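# Unload three sand cores from mould onto plywood boards

## Task

Remove three sand cores from the mould: the long core with the rounded nose, plus the two upright bladed cores sitting in the mould half on the robot's right. Set all three down lying on the plywood boards next to the mould and release them. The other two cores must remain upright in the mould.

## Robot and tools

Robot: two six-joint arms with parallel grippers, left_arm and right_arm. The names do not match image sides. Each arm has a wrist camera: cam_left_wrist and cam_right_wrist, both 896x504. A two-camera stand sits behind the arms.

Frames: the scene frame has its origin at table-top height, midway between the nominal bases. +x points out over the table, +z up, and left_arm is on the +y side. Calibrated bases: left_arm at (+0.031, +0.345, 0) m and right_arm at (+0.030, -0.335, 0) m, each yawed slightly. Each arm's end_effector_position (m) and end_effector_quat_wxyz are reported in that arm's own base frame. They can be off by a few cm, more at long reach. This point lies between the finger pads, about 1 cm short of the tips. Fingers point along gripper +z and close along gripper y.

Joint order per arm, always: waist, shoulder, elbow, wrist pitch, wrist yaw, wrist roll. Stated ranges (rad): waist -2.618..3.054, shoulder 0..3.142, elbow 0..3.142, wrist pitch -1.571..1.571, wrist yaw -1.571..1.571, wrist roll -2.094..2.094. The true end may differ by up to 0.059.

A row is one flat list of 14 numbers, each in [-1, 1], with both arms always present. Numbers 1-6 are left_arm joint offsets, number 7 is left_arm opening, numbers 8-13 are right_arm joint offsets, and number 14 is right_arm opening.
- Joint numbers are scaled offsets, not poses. They count from the Joint targets printed in the latest result, not from the previous row. 1.0 equals 2.224 rad for waist, shoulder and elbow, and 8.485 rad for the three wrist joints.
- Opening is absolute: +1 fully open, -1 closed. Sending 0 means half-open, so repeat the present value to keep a gripper unchanged. Sending all-zero joints re-commands the current targets.

execute_actions(actions, cameras): actions is a list of actions. Each action is a list of up to 15 rows, one row per 1/30 s step; a short action repeats its last row. An action is rejected for both arms if any joint target would go more than 0.059 rad beyond its range. The whole call is rejected if its first action fails this check or any action is malformed. An empty list returns state plus all images. cameras takes names, ["all"] or [].

move(target, speed, blend, opening_speed, grip_force, blocking, cameras): target is one 14-number row, or a list of up to 15 rows. Every row's joint offsets count from the same starting Joint targets. The joints travel together in joint space, so the hand path curves, with no collision avoidance. speed is in rad/s for the joint with the farthest to go: 0.01-12.57, default 0.5, given as one value or one per target. blend is in rad and rounds corners between list targets; 0 means stop at each. opening_speed is the rate the opening moves per second on the -1..+1 scale, at least 0.2; use it for gentle closing. grip_force is N per pad, 10-50, one value or one per arm. It persists, and low values close slowly. blocking=false returns after about 0.5 s while motion continues. The result adds a move: line such as done, off_target, moving, held or fault, and limits=held if steps were withheld.

wait(seconds 0-10, cameras) lets time pass under the last command. stop(cameras) brakes a running move. zoom_image(camera, region) enlarges [x0,y0,x1,y1] pixels, at most 504x504, of the newest image from cam_left_wrist or cam_right_wrist. finished_scene(scene) ends the scene with the current scene's number. Call nothing after it in that reply.

Result lines: Joint positions and Joint velocities are listed per arm in joint order (rad, rad/s), then the finger gap (m; 0.094 when fully open). The velocity line may read "within noise". Joint targets is the base for your next offsets. Tool commands shows the current openings. grip_measured is the opening on the command scale; on a firmly held hard part it reads slightly under the part's width. grip_effort_nm is gripper motor effort, negative when closing. It is not a pad force and keeps some value at rest. "joint sent to its limit" means a joint was clipped at its end. "joint command not followed" means the clearance check altered targets. Joint torques are in joint order and include the arm's weight. MOTOR HOT warns of heating; an OVER-TEMPERATURE FAULT folds that arm away for good.

Limits on motion: each joint's target can lead its measured angle by at most 0.339 rad (big joints) or 2.2 rad (wrist joints). Targets that would move the gripper more than 200 mm are scaled back. Large motions therefore need several actions.

Cautions: do not drop cores or release them while they are moving. Never leave anything off the table. Approach slowly, since faster contact and deeper targets press harder. Do not let the arms or grippers press on each other, and never close one gripper on the other's fingers. Keep the camera cables clear of objects, the table and fixtures. Avoid long stretched-out holds that heat the motors. To end a push, command targets back past the measured positions. Do not disturb the two cores that stay in the mould.

Each tool is called after "Request:" by a JSON object that holds its "name" and its "arguments", one argument or row to a line.

## Session

Request:
{"name": "execute_actions", "arguments": {
  "actions": []
}}

Scene clock: 0.00 s.
left_arm: end_effector_position=(+0.3491, -0.0518, +0.2090) grip_measured=+1.000 grip_effort_nm=n/a end_effector_quat_wxyz=(+0.533, -0.007, +0.815, -0.226) | right_arm: end_effector_position=(+0.3047, +0.0784, +0.1820) grip_measured=+1.000 grip_effort_nm=n/a end_effector_quat_wxyz=(+0.477, +0.034, +0.863, +0.162)
Joint positions: left_arm=[0.064 1.008 0.577 0.059 0.429 -0.249 0.094] | right_arm=[0.21 0.845 0.563 -0.234 -0.068 0.329 0.094]
Joint velocities: within noise
Joint torques (N m): no reading
Heat: left arm: 34 °C; right arm: 31 °C.
Joint targets: left_arm=[0.064 1.000 0.586 0.063 0.431 -0.247] | right_arm=[0.210 0.838 0.575 -0.230 -0.068 0.327]
Tool commands: left_gripper/opening=+1.0 right_gripper/opening=+1.0

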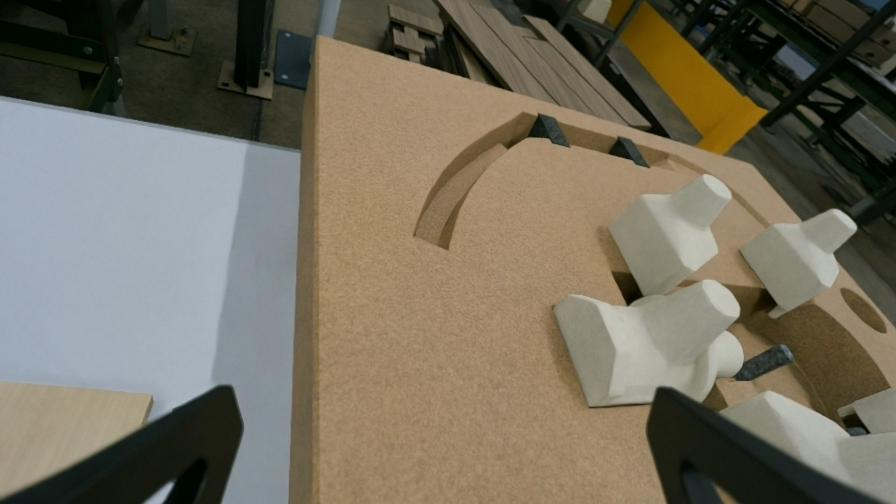

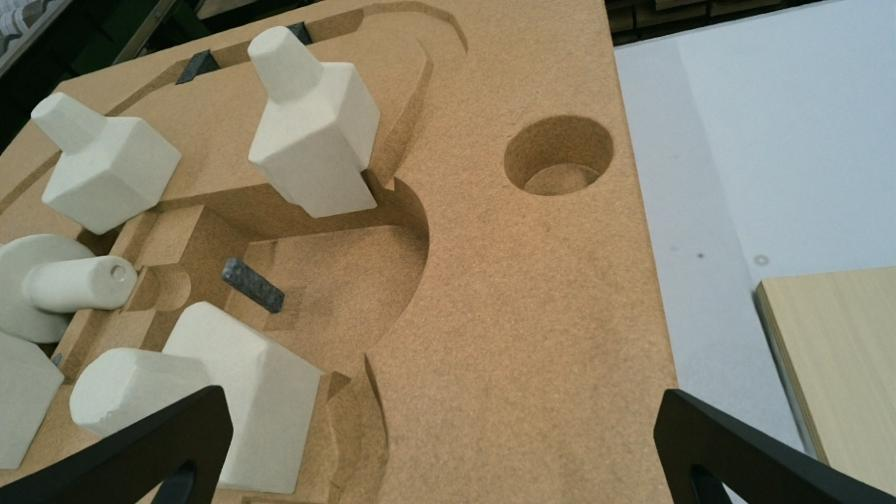

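Request:
{"name": "move", "arguments": {
  "target": [-0.231,0.3597,0.6808,-0.1842,-0.0508,0.0291,1,0.0674,0.4326,0.6857,-0.1497,0.008,-0.0385,1],
  "speed": 1.2,
  "cameras": ["all"]
}}

Scene clock: 6.23 s.
left_arm: end_effector_position=(+0.3457, -0.1664, +0.2715) grip_measured=+1.000 grip_effort_nm=0.03 end_effector_quat_wxyz=(+0.179, +0.216, +0.959, -0.046) | right_arm: end_effector_position=(+0.3612, +0.1360, +0.2664) grip_measured=+1.000 grip_effort_nm=0.03 end_effector_quat_wxyz=(+0.176, -0.171, +0.969, +0.036)
Joint positions: left_arm=[-0.447 1.783 2.076 -1.492 0.009 -0.006 0.094] | right_arm=[0.354 1.793 2.07 -1.486 -0.007 0.006 0.094]
Joint torques (N m): left_arm=[-0.13 -5.85 6.52 1.07 -0.07 0.02] | right_arm=[0.46 -6.46 7.3 0.53 0.06 -0.11]
Heat: left arm: 35 °C; right arm: 33 °C.
Joint targets: left_arm=[-0.450 1.800 2.101 -1.500 0.000 0.001] | right_arm=[0.359 1.800 2.100 -1.501 0.000 0.000]
move: done

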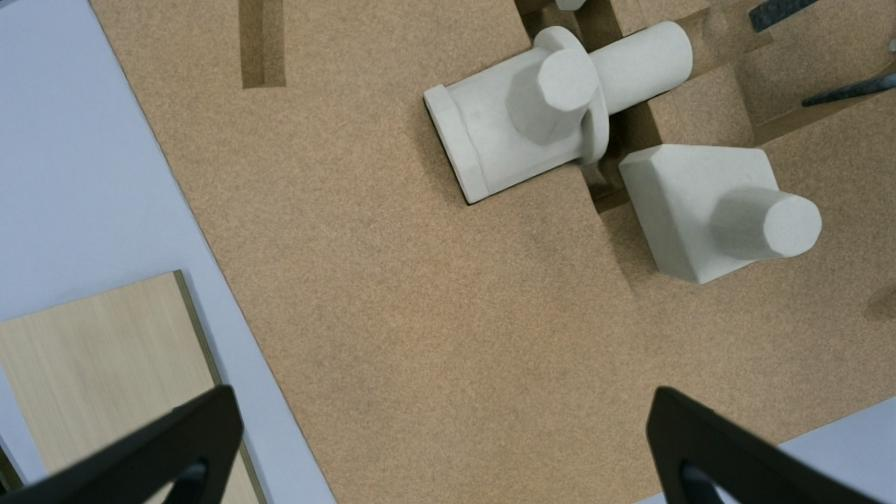

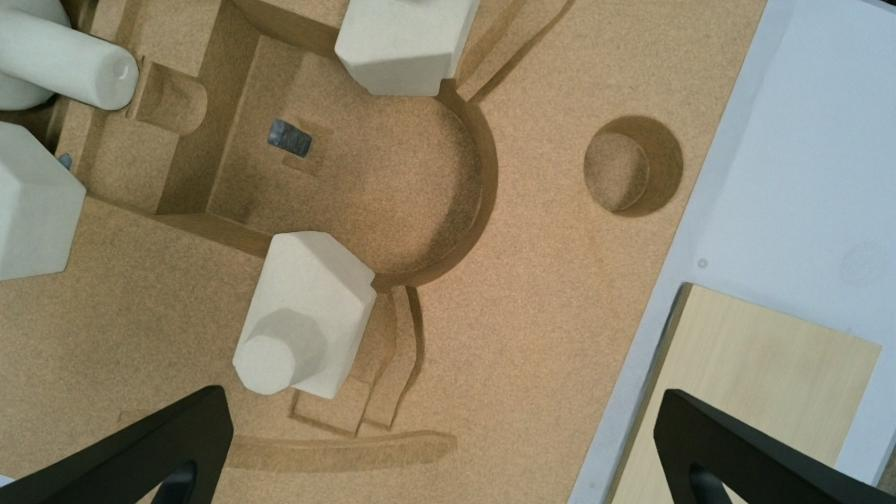

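Request:
{"name": "move", "arguments": {
  "target": [-0.0427,0.18,0.13,0.0094,0,0.0354,1,0.1003,0.099,-0.018,-0.0081,0,-0.1167,1],
  "speed": 1,
  "cameras": ["all"]
}}

Scene clock: 35.73 s.
left_arm: end_effector_position=(+0.4126, -0.2472, +0.1998) grip_measured=+1.000 grip_effort_nm=0.03 end_effector_quat_wxyz=(+0.158, +0.400, +0.902, -0.023) | right_arm: end_effector_position=(+0.3280, +0.2165, +0.1812) grip_measured=+1.000 grip_effort_nm=0.02 end_effector_quat_wxyz=(-0.037, +0.703, -0.710, +0.006)
Joint positions: left_arm=[-0.539 2.184 2.366 -1.432 0.007 0.294 0.094] | right_arm=[0.58 2.013 2.07 -1.552 -0.003 -0.982 0.094]
Joint torques (N m): left_arm=[-0.4 -9.25 6.57 1.18 -0.03 0.01] | right_arm=[0.17 -8.17 4.22 0.07 0.01 -0.12]
Heat: left arm: 37 °C; right arm: 33 °C.
Joint targets: left_arm=[-0.545 2.201 2.390 -1.421 0.000 0.301] | right_arm=[0.582 2.021 2.060 -1.569 0.000 -0.990]
move: done

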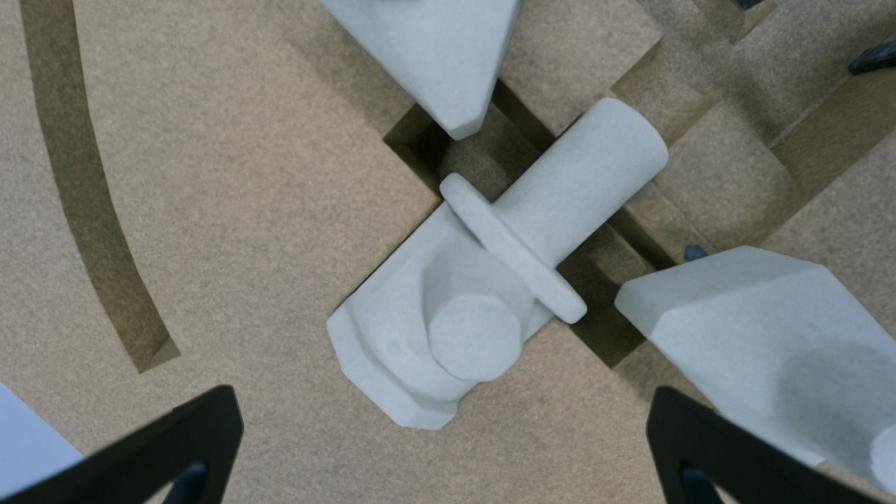

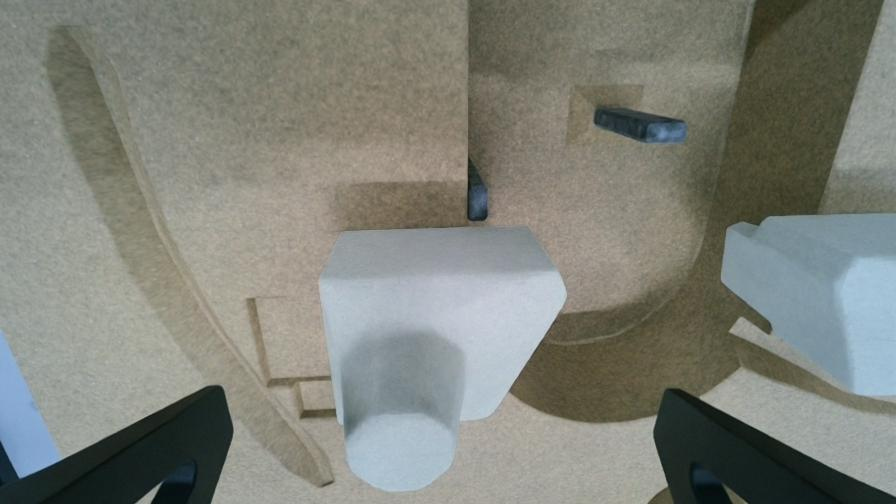

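Request:
{"name": "move", "arguments": {
  "target": [-0.0045,0.031,-0.0688,0.0074,0,0,1,-0.0112,-0.0216,-0.09,0.009,0,-0.0024,1],
  "speed": 0.5,
  "cameras": ["all"]
}}

Scene clock: 48.63 s.
left_arm: end_effector_position=(+0.4094, -0.2487, +0.1323) grip_measured=+1.000 grip_effort_nm=0.03 end_effector_quat_wxyz=(+0.091, +0.408, +0.908, -0.012) | right_arm: end_effector_position=(+0.3134, +0.2008, +0.1419) grip_measured=+1.000 grip_effort_nm=0.02 end_effector_quat_wxyz=(+0.011, +0.708, -0.706, -0.002)
Joint positions: left_arm=[-0.548 2.258 2.241 -1.37 0 0.296 0.094] | right_arm=[0.568 1.992 1.882 -1.483 0.002 -1.005 0.094]
Joint torques (N m): left_arm=[-0.58 -10.09 4.36 0.94 0.04 -0.02] | right_arm=[-0.91 -10.17 3.38 -0.02 -0.02 -0.1]
Heat: left arm: 37 °C; right arm: 33 °C.
Joint targets: left_arm=[-0.555 2.269 2.237 -1.358 0.000 0.301] | right_arm=[0.557 1.973 1.860 -1.493 0.000 -1.011]
move: done

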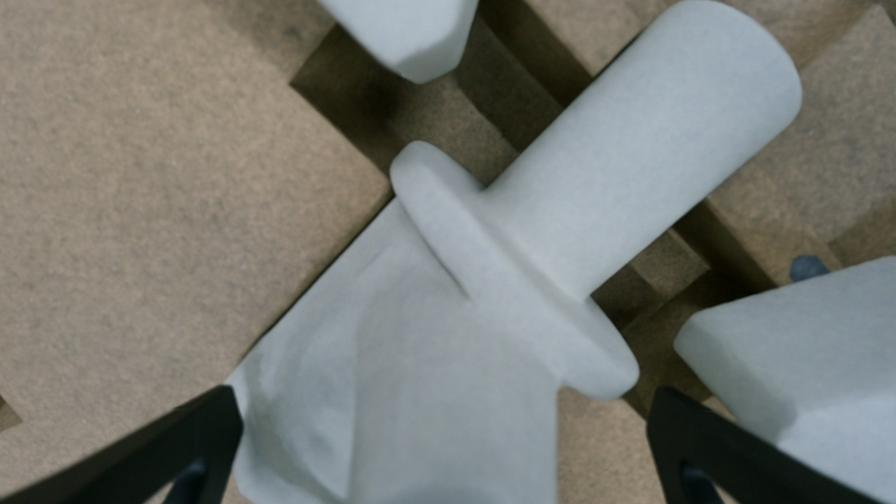

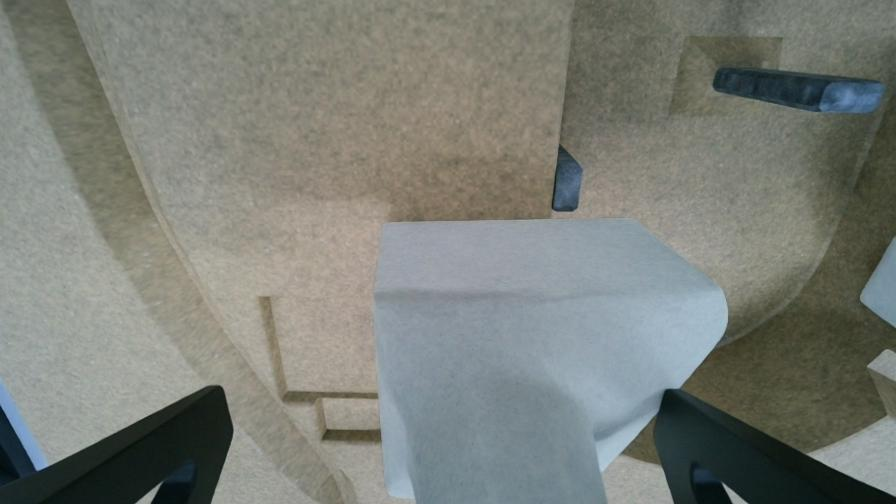

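Request:
{"name": "move", "arguments": {
  "target": [
    [0,0,0,0,0,0,1,-0.0122,0.002,0.009,-0.001,0,0.003,1],
    [0,0,0,0,0,0,-0.5,-0.0122,0.002,0.009,-0.001,0,0.003,-0.5]
  ],
  "opening_speed": 1,
  "cameras": ["all"]
}}

Scene clock: 55.87 s.
left_arm: end_effector_position=(+0.4081, -0.2509, +0.1357) grip_measured=-0.189 grip_effort_nm=-1.00 end_effector_quat_wxyz=(+0.095, +0.418, +0.903, -0.009) | right_arm: end_effector_position=(+0.3213, +0.1885, +0.1472) grip_measured=-0.212 grip_effort_nm=-0.95 end_effector_quat_wxyz=(+0.003, +0.682, -0.732, +0.005)
Joint positions: left_arm=[-0.555 2.251 2.243 -1.371 -0.005 0.313 0.038] | right_arm=[0.533 1.976 1.882 -1.48 0.011 -0.967 0.037]
Joint torques (N m): left_arm=[0.01 -9.63 4.22 0.95 0.1 -0.19] | right_arm=[-0.24 -8.49 4.9 -0.09 -0.11 -0.27]
Heat: left arm: 37 °C; right arm: 33 °C.
Joint targets: left_arm=[-0.555 2.269 2.237 -1.358 0.000 0.301] | right_arm=[0.531 1.977 1.880 -1.501 0.000 -0.985]
move: done

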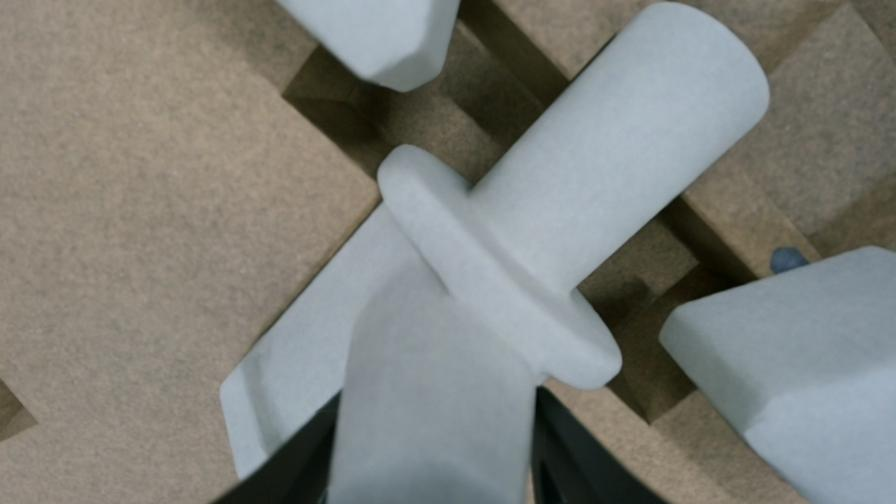

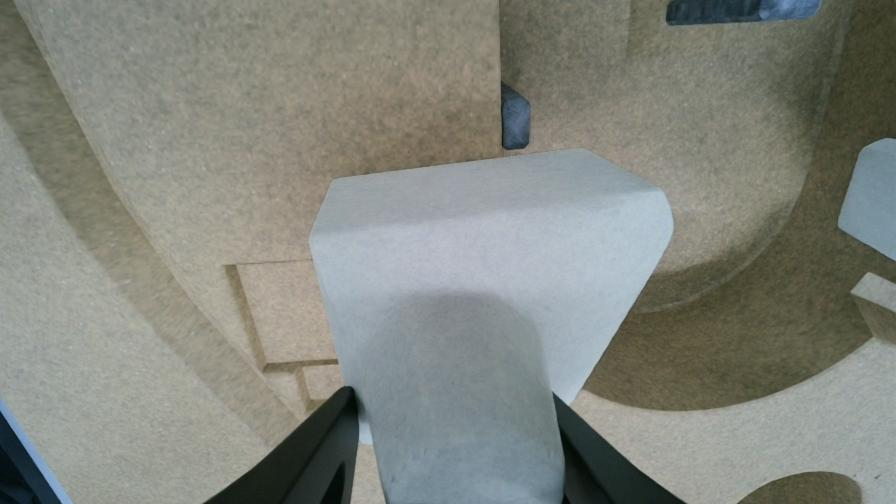

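Request:
{"name": "move", "arguments": {
  "target": [
    [0,-0.0225,0.0764,-0.0212,0,0,-0.5,0,-0.027,0.072,-0.0082,0,0,-0.5],
    [0,-0.1434,0.006,-0.0247,0,0,-0.5,0,-0.057,0.144,-0.0082,0,0,-0.5],
    [0.38,-0.1434,0.006,-0.0247,-0.0127,-0.0673,-0.5,-0.774,-0.057,0.144,-0.0082,-0.186,-0.0595,-0.5],
    [0.38,-0.2738,-0.3516,0.0245,-0.0127,-0.0673,-0.5,-0.774,0.0126,-0.436,0.1274,-0.186,-0.0595,-0.5]
  ],
  "speed": [0.25,0.5,1.0,0.8],
  "blend": [0.02,0.08,0.15,0],
  "cameras": ["all"]
}}

Scene clock: 76.90 s.
left_arm: end_effector_position=(+0.3211, +0.1152, +0.1206) grip_measured=-0.190 grip_effort_nm=-1.00 end_effector_quat_wxyz=(+0.055, -0.275, +0.959, +0.049) | right_arm: end_effector_position=(+0.2767, -0.2106, +0.0744) grip_measured=-0.223 grip_effort_nm=-1.00 end_effector_quat_wxyz=(+0.649, -0.108, +0.738, +0.150)
Joint positions: left_arm=[0.291 1.727 1.445 -1.177 -0.096 -0.262 0.038] | right_arm=[-1.195 2.012 0.904 -0.444 -1.458 -1.47 0.037]
Joint torques (N m): left_arm=[-0.02 -12.08 5.45 0.94 -0.17 -0.16] | right_arm=[0.36 -7.76 3.88 0.35 -1.65 -0.26]
Heat: left arm: 39 °C; right arm: 36 °C.
Joint targets: left_arm=[0.290 1.660 1.455 -1.150 -0.108 -0.270] | right_arm=[-1.191 2.005 0.910 -0.420 -1.577 -1.490]
joint sent to its limit (right arm) — the wrist yaw, lower limit.
move: off_target (left_arm, right_arm); joint sent to its limit at target 3; left_arm: the shoulder is farthest, 0.067 rad from its target; right_arm: the wrist yaw is farthest, 0.120 rad from its target

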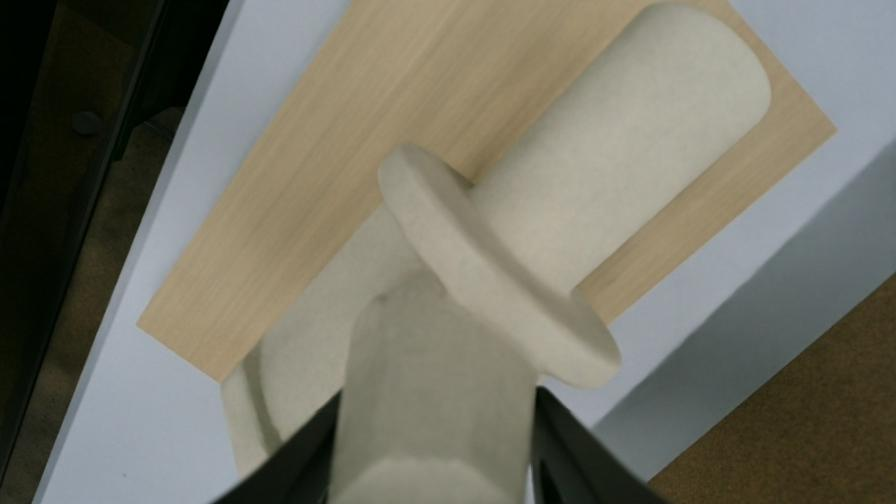

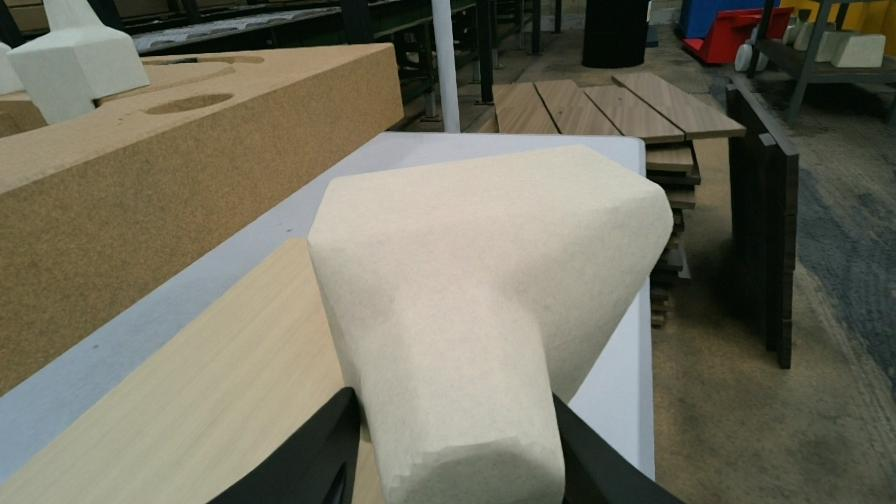

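Request:
{"name": "move", "arguments": {
  "target": [0.018,0,-0.036,0.0094,0,0,-0.5,0.0261,0,-0.036,0.0094,0,0.0094,-0.5],
  "speed": 0.25,
  "cameras": ["all"]
}}

Scene clock: 84.70 s.
left_arm: end_effector_position=(+0.3156, +0.1251, +0.1020) grip_measured=-0.190 grip_effort_nm=-1.00 end_effector_quat_wxyz=(+0.056, -0.291, +0.954, +0.049) | right_arm: end_effector_position=(+0.2827, -0.1808, +0.0629) grip_measured=-0.223 grip_effort_nm=-1.00 end_effector_quat_wxyz=(+0.639, -0.108, +0.738, +0.189)
Joint positions: left_arm=[0.325 1.724 1.367 -1.099 -0.094 -0.262 0.038] | right_arm=[-1.136 2.012 0.83 -0.364 -1.458 -1.405 0.037]
Joint torques (N m): left_arm=[0.5 -11.78 5.37 0.98 -0.18 -0.15] | right_arm=[0.2 -7.49 3.15 0.38 -1.65 -0.06]
Heat: left arm: 38 °C; right arm: 36 °C.
Joint targets: left_arm=[0.330 1.660 1.374 -1.070 -0.108 -0.270] | right_arm=[-1.133 2.005 0.830 -0.341 -1.577 -1.410]
move: off_target (left_arm, right_arm); left_arm: the shoulder is farthest, 0.064 rad from its target; right_arm: the wrist yaw is farthest, 0.119 rad from its target

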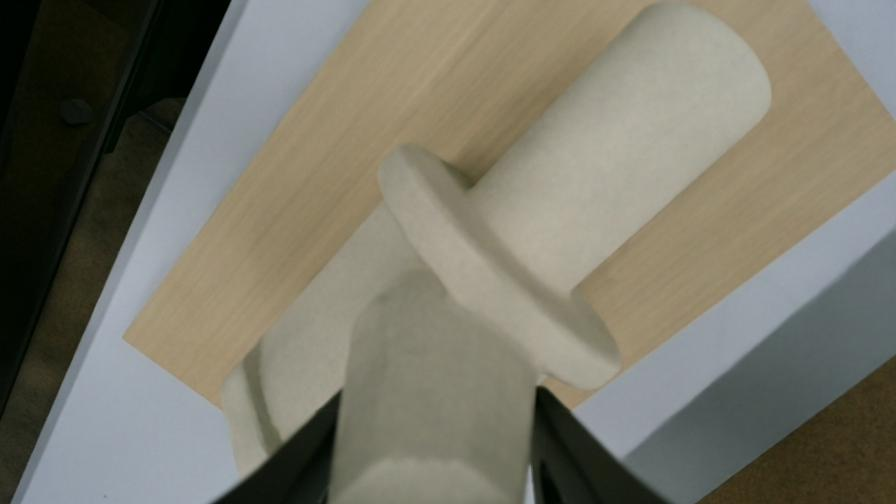

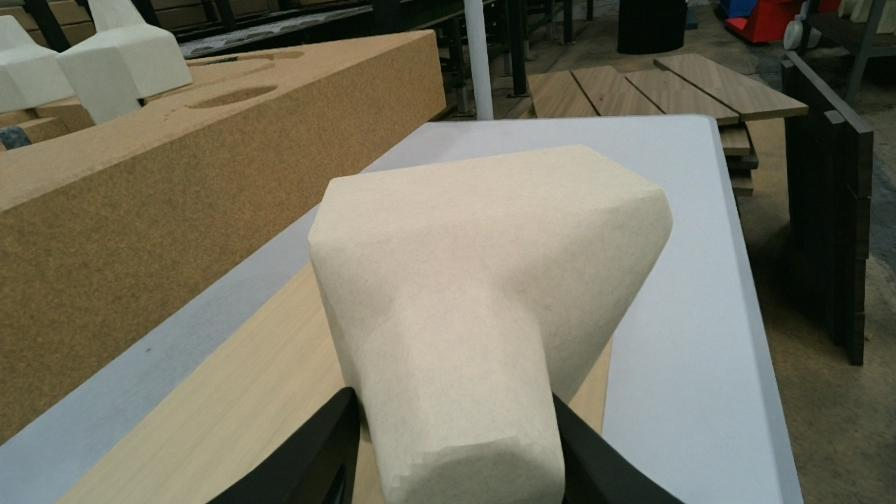

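Request:
{"name": "move", "arguments": {
  "target": [0,0,-0.012,0.003,0,0,-0.5,0,0.0225,0,0.0059,0,0,-0.5],
  "speed": 0.15,
  "cameras": ["all"]
}}

Scene clock: 90.13 s.
left_arm: end_effector_position=(+0.3149, +0.1249, +0.1007) grip_measured=-0.190 grip_effort_nm=-1.00 end_effector_quat_wxyz=(+0.061, -0.291, +0.953, +0.049) | right_arm: end_effector_position=(+0.2835, -0.1824, +0.0521) grip_measured=-0.223 grip_effort_nm=-1.00 end_effector_quat_wxyz=(+0.640, -0.109, +0.737, +0.187)
Joint positions: left_arm=[0.325 1.712 1.347 -1.081 -0.094 -0.263 0.038] | right_arm=[-1.136 2.054 0.83 -0.316 -1.459 -1.401 0.037]
Joint torques (N m): left_arm=[0.43 -10.73 4.83 1.06 -0.2 -0.14] | right_arm=[0.24 -7.06 2.99 0.42 -1.64 -0.14]
Heat: left arm: 40 °C; right arm: 36 °C.
Joint targets: left_arm=[0.330 1.660 1.348 -1.045 -0.108 -0.270] | right_arm=[-1.133 2.055 0.830 -0.291 -1.577 -1.410]
move: off_target (left_arm, right_arm); left_arm: the shoulder is farthest, 0.052 rad from its target; right_arm: the wrist yaw is farthest, 0.118 rad from its target

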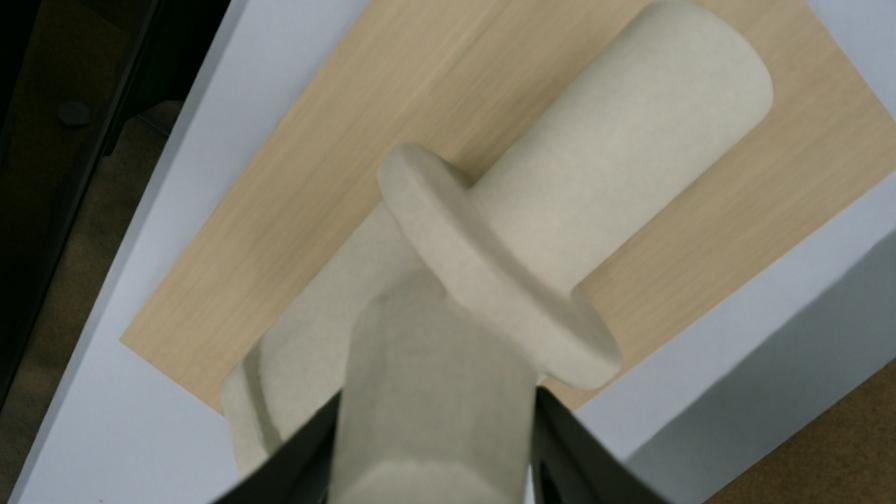

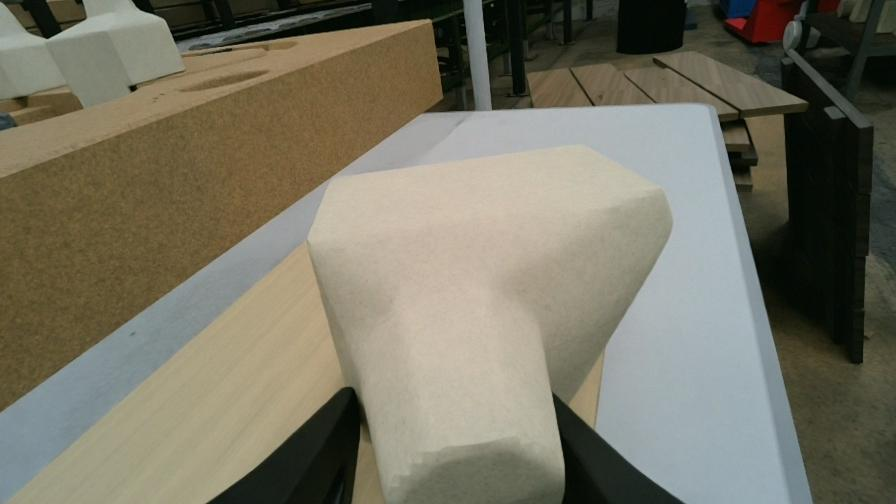

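Request:
{"name": "move", "arguments": {
  "target": [0,0,-0.012,0.002,0,0,-0.5,0,0.015,0,0.004,0,0,-0.5],
  "speed": 0.15,
  "cameras": ["all"]
}}

Scene clock: 93.40 s.
left_arm: end_effector_position=(+0.3137, +0.1245, +0.0999) grip_measured=-0.190 grip_effort_nm=-1.00 end_effector_quat_wxyz=(+0.066, -0.291, +0.953, +0.049) | right_arm: end_effector_position=(+0.2839, -0.1831, +0.0437) grip_measured=-0.223 grip_effort_nm=-1.00 end_effector_quat_wxyz=(+0.640, -0.109, +0.737, +0.187)
Joint positions: left_arm=[0.325 1.698 1.327 -1.065 -0.094 -0.263 0.038] | right_arm=[-1.136 2.086 0.83 -0.282 -1.46 -1.4 0.037]
Joint torques (N m): left_arm=[0.47 -9.62 4.3 1.1 -0.2 -0.16] | right_arm=[0.24 -7.06 2.85 0.38 -1.64 -0.15]
Heat: left arm: 40 °C; right arm: 36 °C.
Joint targets: left_arm=[0.330 1.660 1.321 -1.028 -0.108 -0.270] | right_arm=[-1.133 2.088 0.830 -0.257 -1.577 -1.410]
move: off_target (left_arm, right_arm); left_arm: the shoulder is farthest, 0.038 rad from its target; right_arm: the wrist yaw is farthest, 0.117 rad from its target

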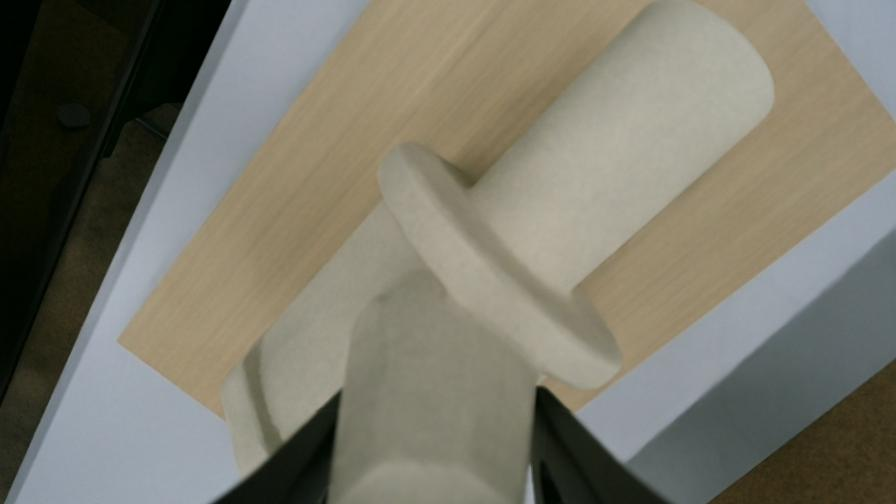

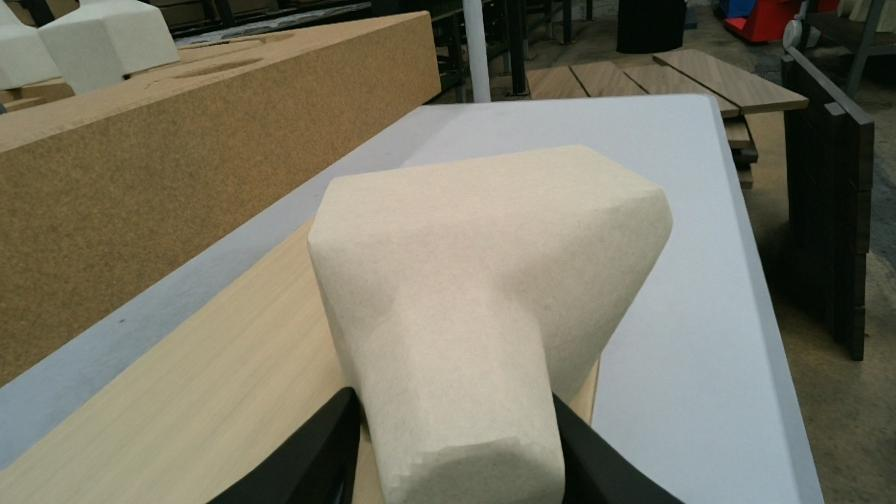

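Request:
{"name": "move", "arguments": {
  "target": [0,0,-0.014,0.001,0,0,-0.5,0,0.012,0,0.003,0,0,-0.5],
  "speed": 0.15,
  "cameras": ["cam_right_wrist"]
}}

Request:
{"name": "move", "arguments": {
  "target": [0,0,0,0,0,0,0.7,0,0.009,0,0.0024,0,0,-0.5],
  "speed": 0.15,
  "opening_speed": 0.4,
  "cameras": ["all"]
}}

Scene clock: 97.00 s.
left_arm: end_effector_position=(+0.3130, +0.1243, +0.0993) grip_measured=-0.190 grip_effort_nm=-1.00 end_effector_quat_wxyz=(+0.073, -0.292, +0.952, +0.049) | right_arm: end_effector_position=(+0.2846, -0.1836, +0.0444) grip_measured=-0.223 grip_effort_nm=-1.00 end_effector_quat_wxyz=(+0.650, -0.111, +0.728, +0.187)
Joint positions: left_arm=[0.325 1.683 1.305 -1.044 -0.094 -0.263 0.038] | right_arm=[-1.136 2.102 0.83 -0.258 -1.486 -1.4 0.037]
Joint torques (N m): left_arm=[0.49 -8.25 3.62 1 -0.19 -0.18] | right_arm=[0.24 -6.28 2.8 0.42 -1.38 -0.15]
Heat: left arm: 39 °C; right arm: 36 °C.
Joint targets: left_arm=[0.330 1.661 1.290 -1.019 -0.108 -0.270] | right_arm=[-1.133 2.115 0.830 -0.231 -1.577 -1.410]
move: off_target (right_arm); right_arm: the wrist yaw is farthest, 0.091 rad from its target
Images, in order (width x height): cam_right_wrist 896x504.

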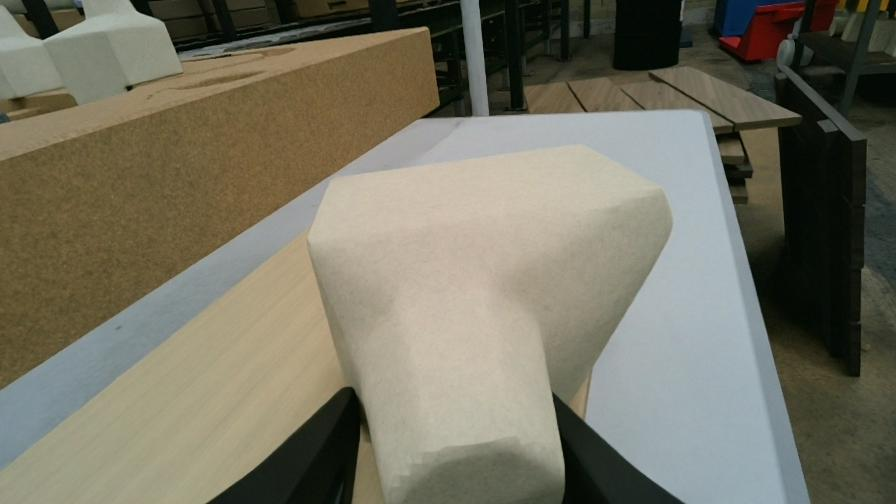

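Scene clock: 100.20 s.
left_arm: end_effector_position=(+0.3125, +0.1264, +0.0977) grip_measured=+0.698 grip_effort_nm=0.13 end_effector_quat_wxyz=(+0.074, -0.292, +0.952, +0.055) | right_arm: end_effector_position=(+0.2851, -0.1840, +0.0452) grip_measured=-0.223 grip_effort_nm=-1.00 end_effector_quat_wxyz=(+0.658, -0.113, +0.720, +0.187)
Joint positions: left_arm=[0.325 1.683 1.297 -1.034 -0.106 -0.263 0.08] | right_arm=[-1.136 2.113 0.83 -0.239 -1.508 -1.4 0.037]
Joint torques (N m): left_arm=[0.46 -8.24 4.25 0.88 -0.04 -0.13] | right_arm=[0.25 -5.64 2.78 0.45 -1.17 -0.15]
Heat: left arm: 39 °C; right arm: 35 °C.
Joint targets: left_arm=[0.330 1.661 1.290 -1.019 -0.108 -0.270] | right_arm=[-1.133 2.135 0.830 -0.211 -1.577 -1.410]
move: off_target (right_arm); right_arm: the wrist yaw is farthest, 0.069 rad from its target

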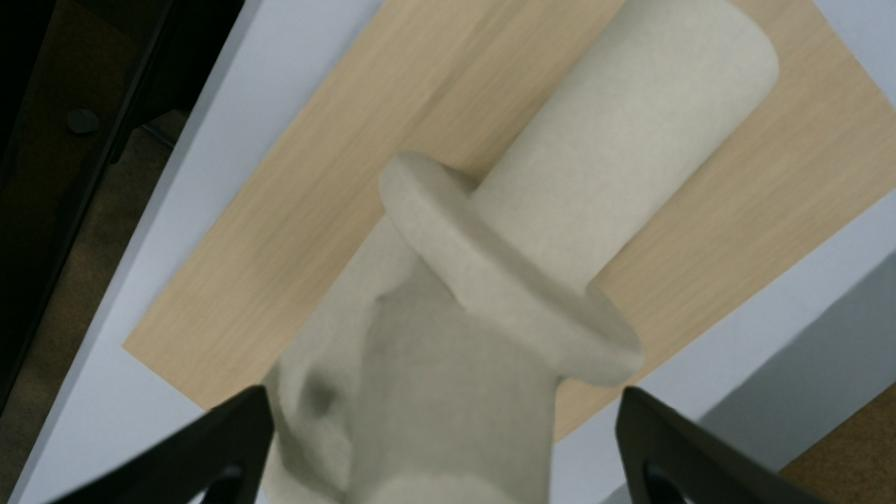

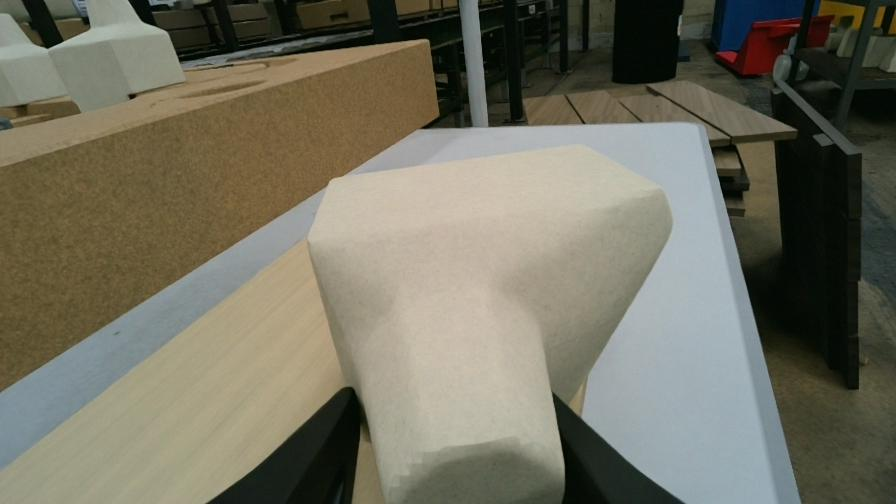

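Request:
{"name": "move", "arguments": {
  "target": [
    [0,0,0,0,0,0,1,0,0.012,0,0.003,0,0,-0.5],
    [0,-0.02,0.12,-0.024,0,0,1,0,0.012,0,0.003,0,0,0.3]
  ],
  "speed": [0.15,0.4],
  "opening_speed": 0.4,
  "cameras": ["all"]
}}

Scene clock: 106.97 s.
left_arm: end_effector_position=(+0.3252, +0.1307, +0.1736) grip_measured=+0.998 grip_effort_nm=0.13 end_effector_quat_wxyz=(+0.122, -0.293, +0.947, +0.056) | right_arm: end_effector_position=(+0.2856, -0.1844, +0.0484) grip_measured=+0.297 grip_effort_nm=0.19 end_effector_quat_wxyz=(+0.676, -0.114, +0.703, +0.190)
Joint positions: left_arm=[0.325 1.642 1.536 -1.217 -0.106 -0.263 0.094] | right_arm=[-1.136 2.135 0.83 -0.206 -1.557 -1.399 0.061]
Joint torques (N m): left_arm=[0.49 -8.38 6.67 0.86 -0.06 -0.16] | right_arm=[0.24 -5.33 2.66 0.39 -0.69 -0.17]
Heat: left arm: 38 °C; right arm: 35 °C.
Joint targets: left_arm=[0.330 1.616 1.557 -1.223 -0.108 -0.270] | right_arm=[-1.133 2.162 0.830 -0.185 -1.577 -1.410]
move: done

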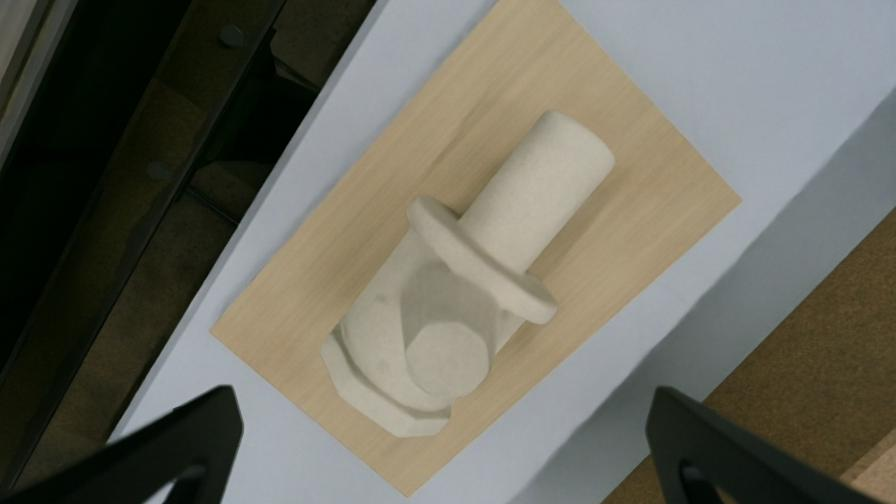

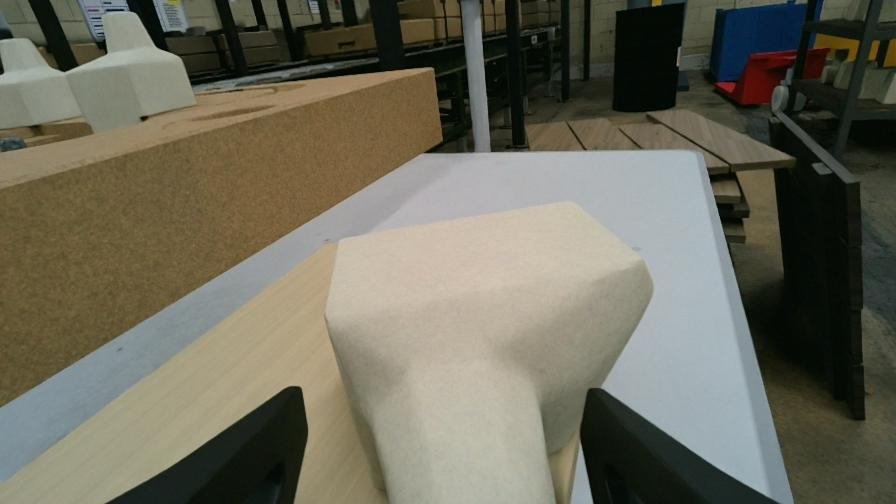

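Request:
{"name": "move", "arguments": {
  "target": [
    [0,0,0,0,0,0,1,0,0,0,0,0,0,0.7],
    [0,0,0.02,0,0,0,1,0,-0.135,0,-0.035,0,0,0.7],
    [0,0,0.02,0,0,0,1,0,-0.1403,0.616,-0.1432,0.1859,0.1662,1],
    [0,0,0.02,0,0,0,1,0.679,-0.0414,0.603,-0.1003,0.1859,0.1662,1]
  ],
  "speed": [0.4,0.4,1.1,1.1],
  "blend": [0,0.08,0.1,0],
  "cameras": ["cam_right_wrist"]
}}

Scene clock: 119.97 s.
left_arm: end_effector_position=(+0.3324, +0.1331, +0.1860) grip_measured=+0.998 grip_effort_nm=0.13 end_effector_quat_wxyz=(+0.140, -0.293, +0.944, +0.057) | right_arm: end_effector_position=(+0.4902, +0.1978, +0.2374) grip_measured=+0.997 grip_effort_nm=0.18 end_effector_quat_wxyz=(+0.305, -0.182, +0.933, +0.060)
Joint positions: left_arm=[0.325 1.642 1.576 -1.218 -0.106 -0.263 0.094] | right_arm=[0.38 2.062 2.18 -1.057 -0.005 -0.005 0.094]
Joint torques (N m): left_arm=[0.46 -8.4 7.08 0.93 -0.04 -0.15] | right_arm=[-0.17 -9.16 5.03 1.21 0.04 0.01]
Heat: left arm: 36 °C; right arm: 35 °C.
Joint targets: left_arm=[0.330 1.616 1.601 -1.223 -0.108 -0.270] | right_arm=[0.377 2.070 2.172 -1.036 0.000 0.000]
move: done; blend cut to 0 rad at target 3
Images, in order (width x height): cam_right_wrist 896x504.

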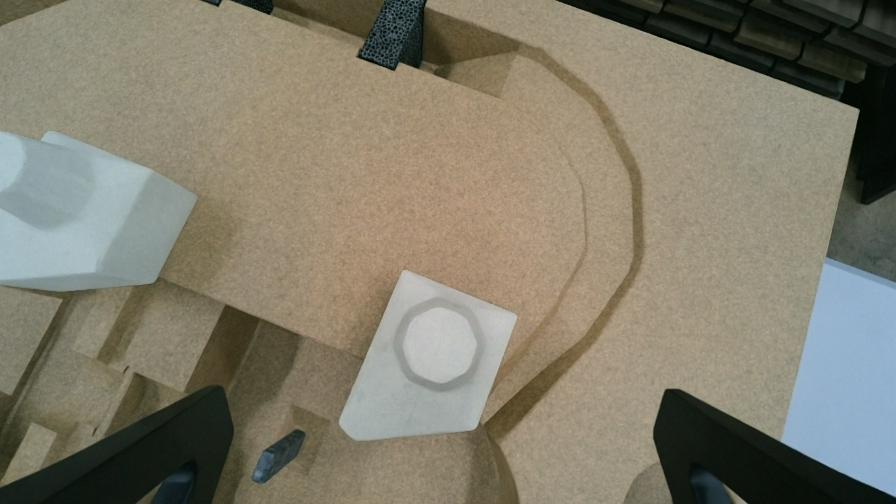

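Request:
{"name": "move", "arguments": {
  "target": [0,0,0.02,0,0,0,1,-0.0018,0.0944,0.0553,-0.0123,0,0,1],
  "speed": 0.45,
  "cameras": ["cam_right_wrist"]
}}

Scene clock: 129.33 s.
left_arm: end_effector_position=(+0.3403, +0.1357, +0.2006) grip_measured=+0.998 grip_effort_nm=0.13 end_effector_quat_wxyz=(+0.162, -0.294, +0.940, +0.057) | right_arm: end_effector_position=(+0.5017, +0.2024, +0.1483) grip_measured=+0.997 grip_effort_nm=0.18 end_effector_quat_wxyz=(+0.208, -0.187, +0.959, +0.042)
Joint positions: left_arm=[0.325 1.642 1.621 -1.219 -0.106 -0.263 0.094] | right_arm=[0.38 2.277 2.263 -1.129 -0.005 -0.005 0.094]
Joint torques (N m): left_arm=[0.44 -8.34 7.01 1.02 -0.04 -0.15] | right_arm=[-0.59 -11.04 8.05 0.66 0.03 0.01]
Heat: left arm: 37 °C; right arm: 36 °C.
Joint targets: left_arm=[0.330 1.616 1.646 -1.223 -0.108 -0.270] | right_arm=[0.373 2.280 2.295 -1.141 0.000 0.000]
move: done
Images, in order (width x height): cam_right_wrist 896x504.

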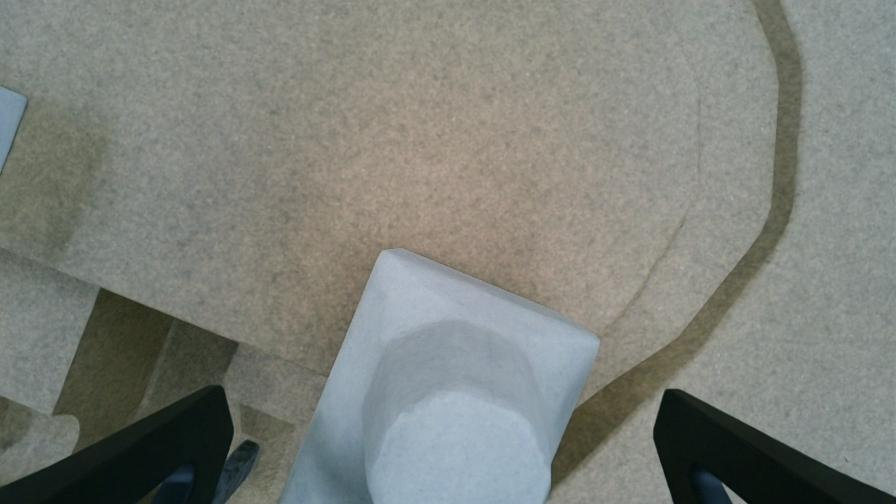

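Request:
{"name": "move", "arguments": {
  "target": [
    [0,0,0,0,0,0,1,-0.003,-0.004,0.024,-0.003,0,0,1],
    [0,0,0,0,0,0,1,-0.003,-0.004,0.024,-0.003,0,0,-0.5]
  ],
  "opening_speed": 1,
  "cameras": ["cam_right_wrist"]
}}

Scene clock: 134.90 s.
left_arm: end_effector_position=(+0.3403, +0.1357, +0.2006) grip_measured=+0.998 grip_effort_nm=0.13 end_effector_quat_wxyz=(+0.162, -0.294, +0.940, +0.057) | right_arm: end_effector_position=(+0.5058, +0.2006, +0.1645) grip_measured=-0.332 grip_effort_nm=-0.99 end_effector_quat_wxyz=(+0.222, -0.184, +0.957, +0.044)
Joint positions: left_arm=[0.325 1.642 1.621 -1.219 -0.106 -0.263 0.094] | right_arm=[0.374 2.277 2.317 -1.154 -0.006 -0.005 0.031]
Joint torques (N m): left_arm=[0.49 -8.42 6.99 1.04 -0.06 -0.16] | right_arm=[-0.64 -11.58 7.95 0.7 0.06 0.01]
Heat: left arm: 37 °C; right arm: 36 °C.
Joint targets: left_arm=[0.330 1.616 1.646 -1.223 -0.108 -0.270] | right_arm=[0.366 2.271 2.348 -1.166 0.000 0.000]
move: done
Images, in order (width x height): cam_right_wrist 896x504.

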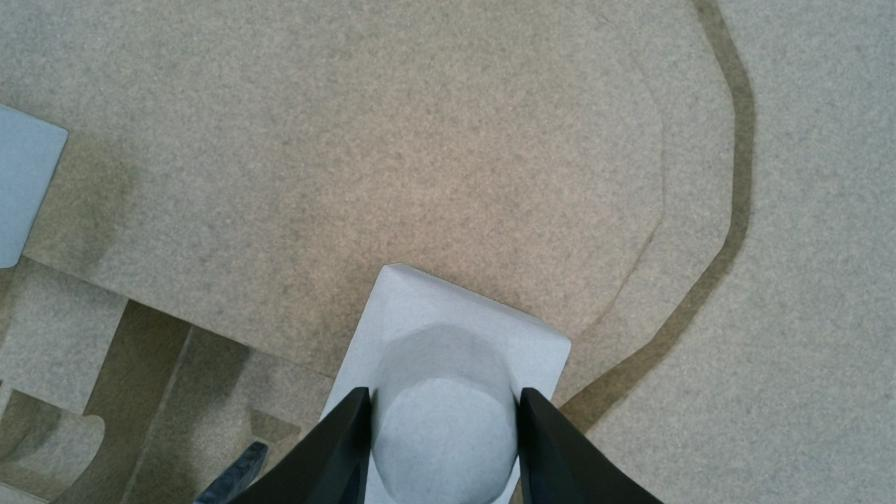

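Request:
{"name": "move", "arguments": {
  "target": [
    [0,0,0.02,0,0,0,1,0,-0.0436,0.056,-0.016,0,0,-0.5],
    [0,0,0.02,0,0,0,1,0,-0.189,-0.0665,-0.0477,0,0,-0.5],
    [0,0,0.02,0,0,0,1,-0.8368,-0.189,-0.0665,-0.0477,-0.1859,-0.1827,-0.5],
    [0,0,0.02,0,0,0,1,-0.8368,-0.3826,-0.93,0.0915,-0.1859,-0.1827,-0.5]
  ],
  "speed": [0.25,0.6,1.0,0.8],
  "blend": [0.02,0.1,0,0],
  "cameras": ["cam_right_wrist"]
}}

Scene clock: 151.60 s.
left_arm: end_effector_position=(+0.3474, +0.1382, +0.2151) grip_measured=+0.998 grip_effort_nm=0.13 end_effector_quat_wxyz=(+0.184, -0.294, +0.936, +0.058) | right_arm: end_effector_position=(+0.1904, -0.1255, +0.0978) grip_measured=-0.333 grip_effort_nm=-1.00 end_effector_quat_wxyz=(+0.682, -0.015, +0.731, +0.035)
Joint positions: left_arm=[0.325 1.642 1.665 -1.22 -0.106 -0.263 0.094] | right_arm=[-1.499 1.438 0.283 -0.415 -1.502 -1.538 0.031]
Joint torques (N m): left_arm=[0.39 -8.49 7.01 1.11 -0.09 -0.14] | right_arm=[0.36 -4 2.99 0.36 -1.22 -0.18]
Heat: left arm: 37 °C; right arm: 37 °C.
Joint targets: left_arm=[0.330 1.616 1.691 -1.223 -0.108 -0.270] | right_arm=[-1.495 1.420 0.279 -0.390 -1.577 -1.550]
move: off_target (right_arm); right_arm: the wrist yaw is farthest, 0.075 rad from its target
Images, in order (width x height): cam_right_wrist 896x504.

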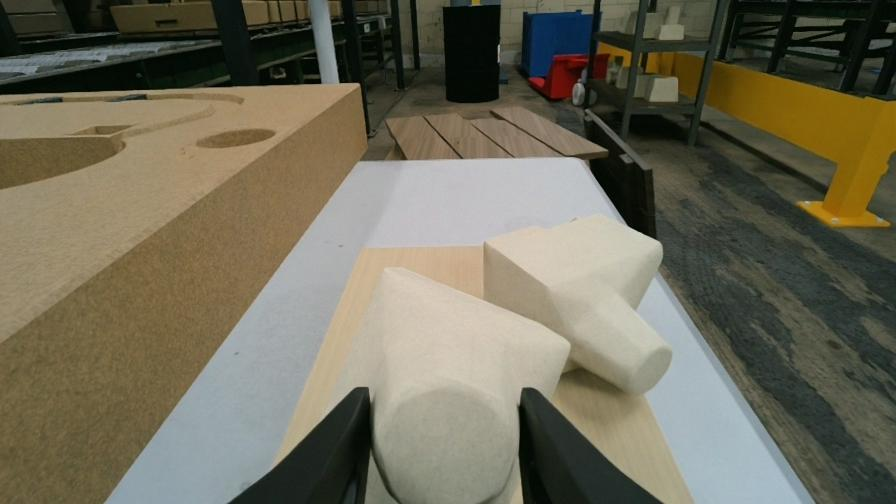

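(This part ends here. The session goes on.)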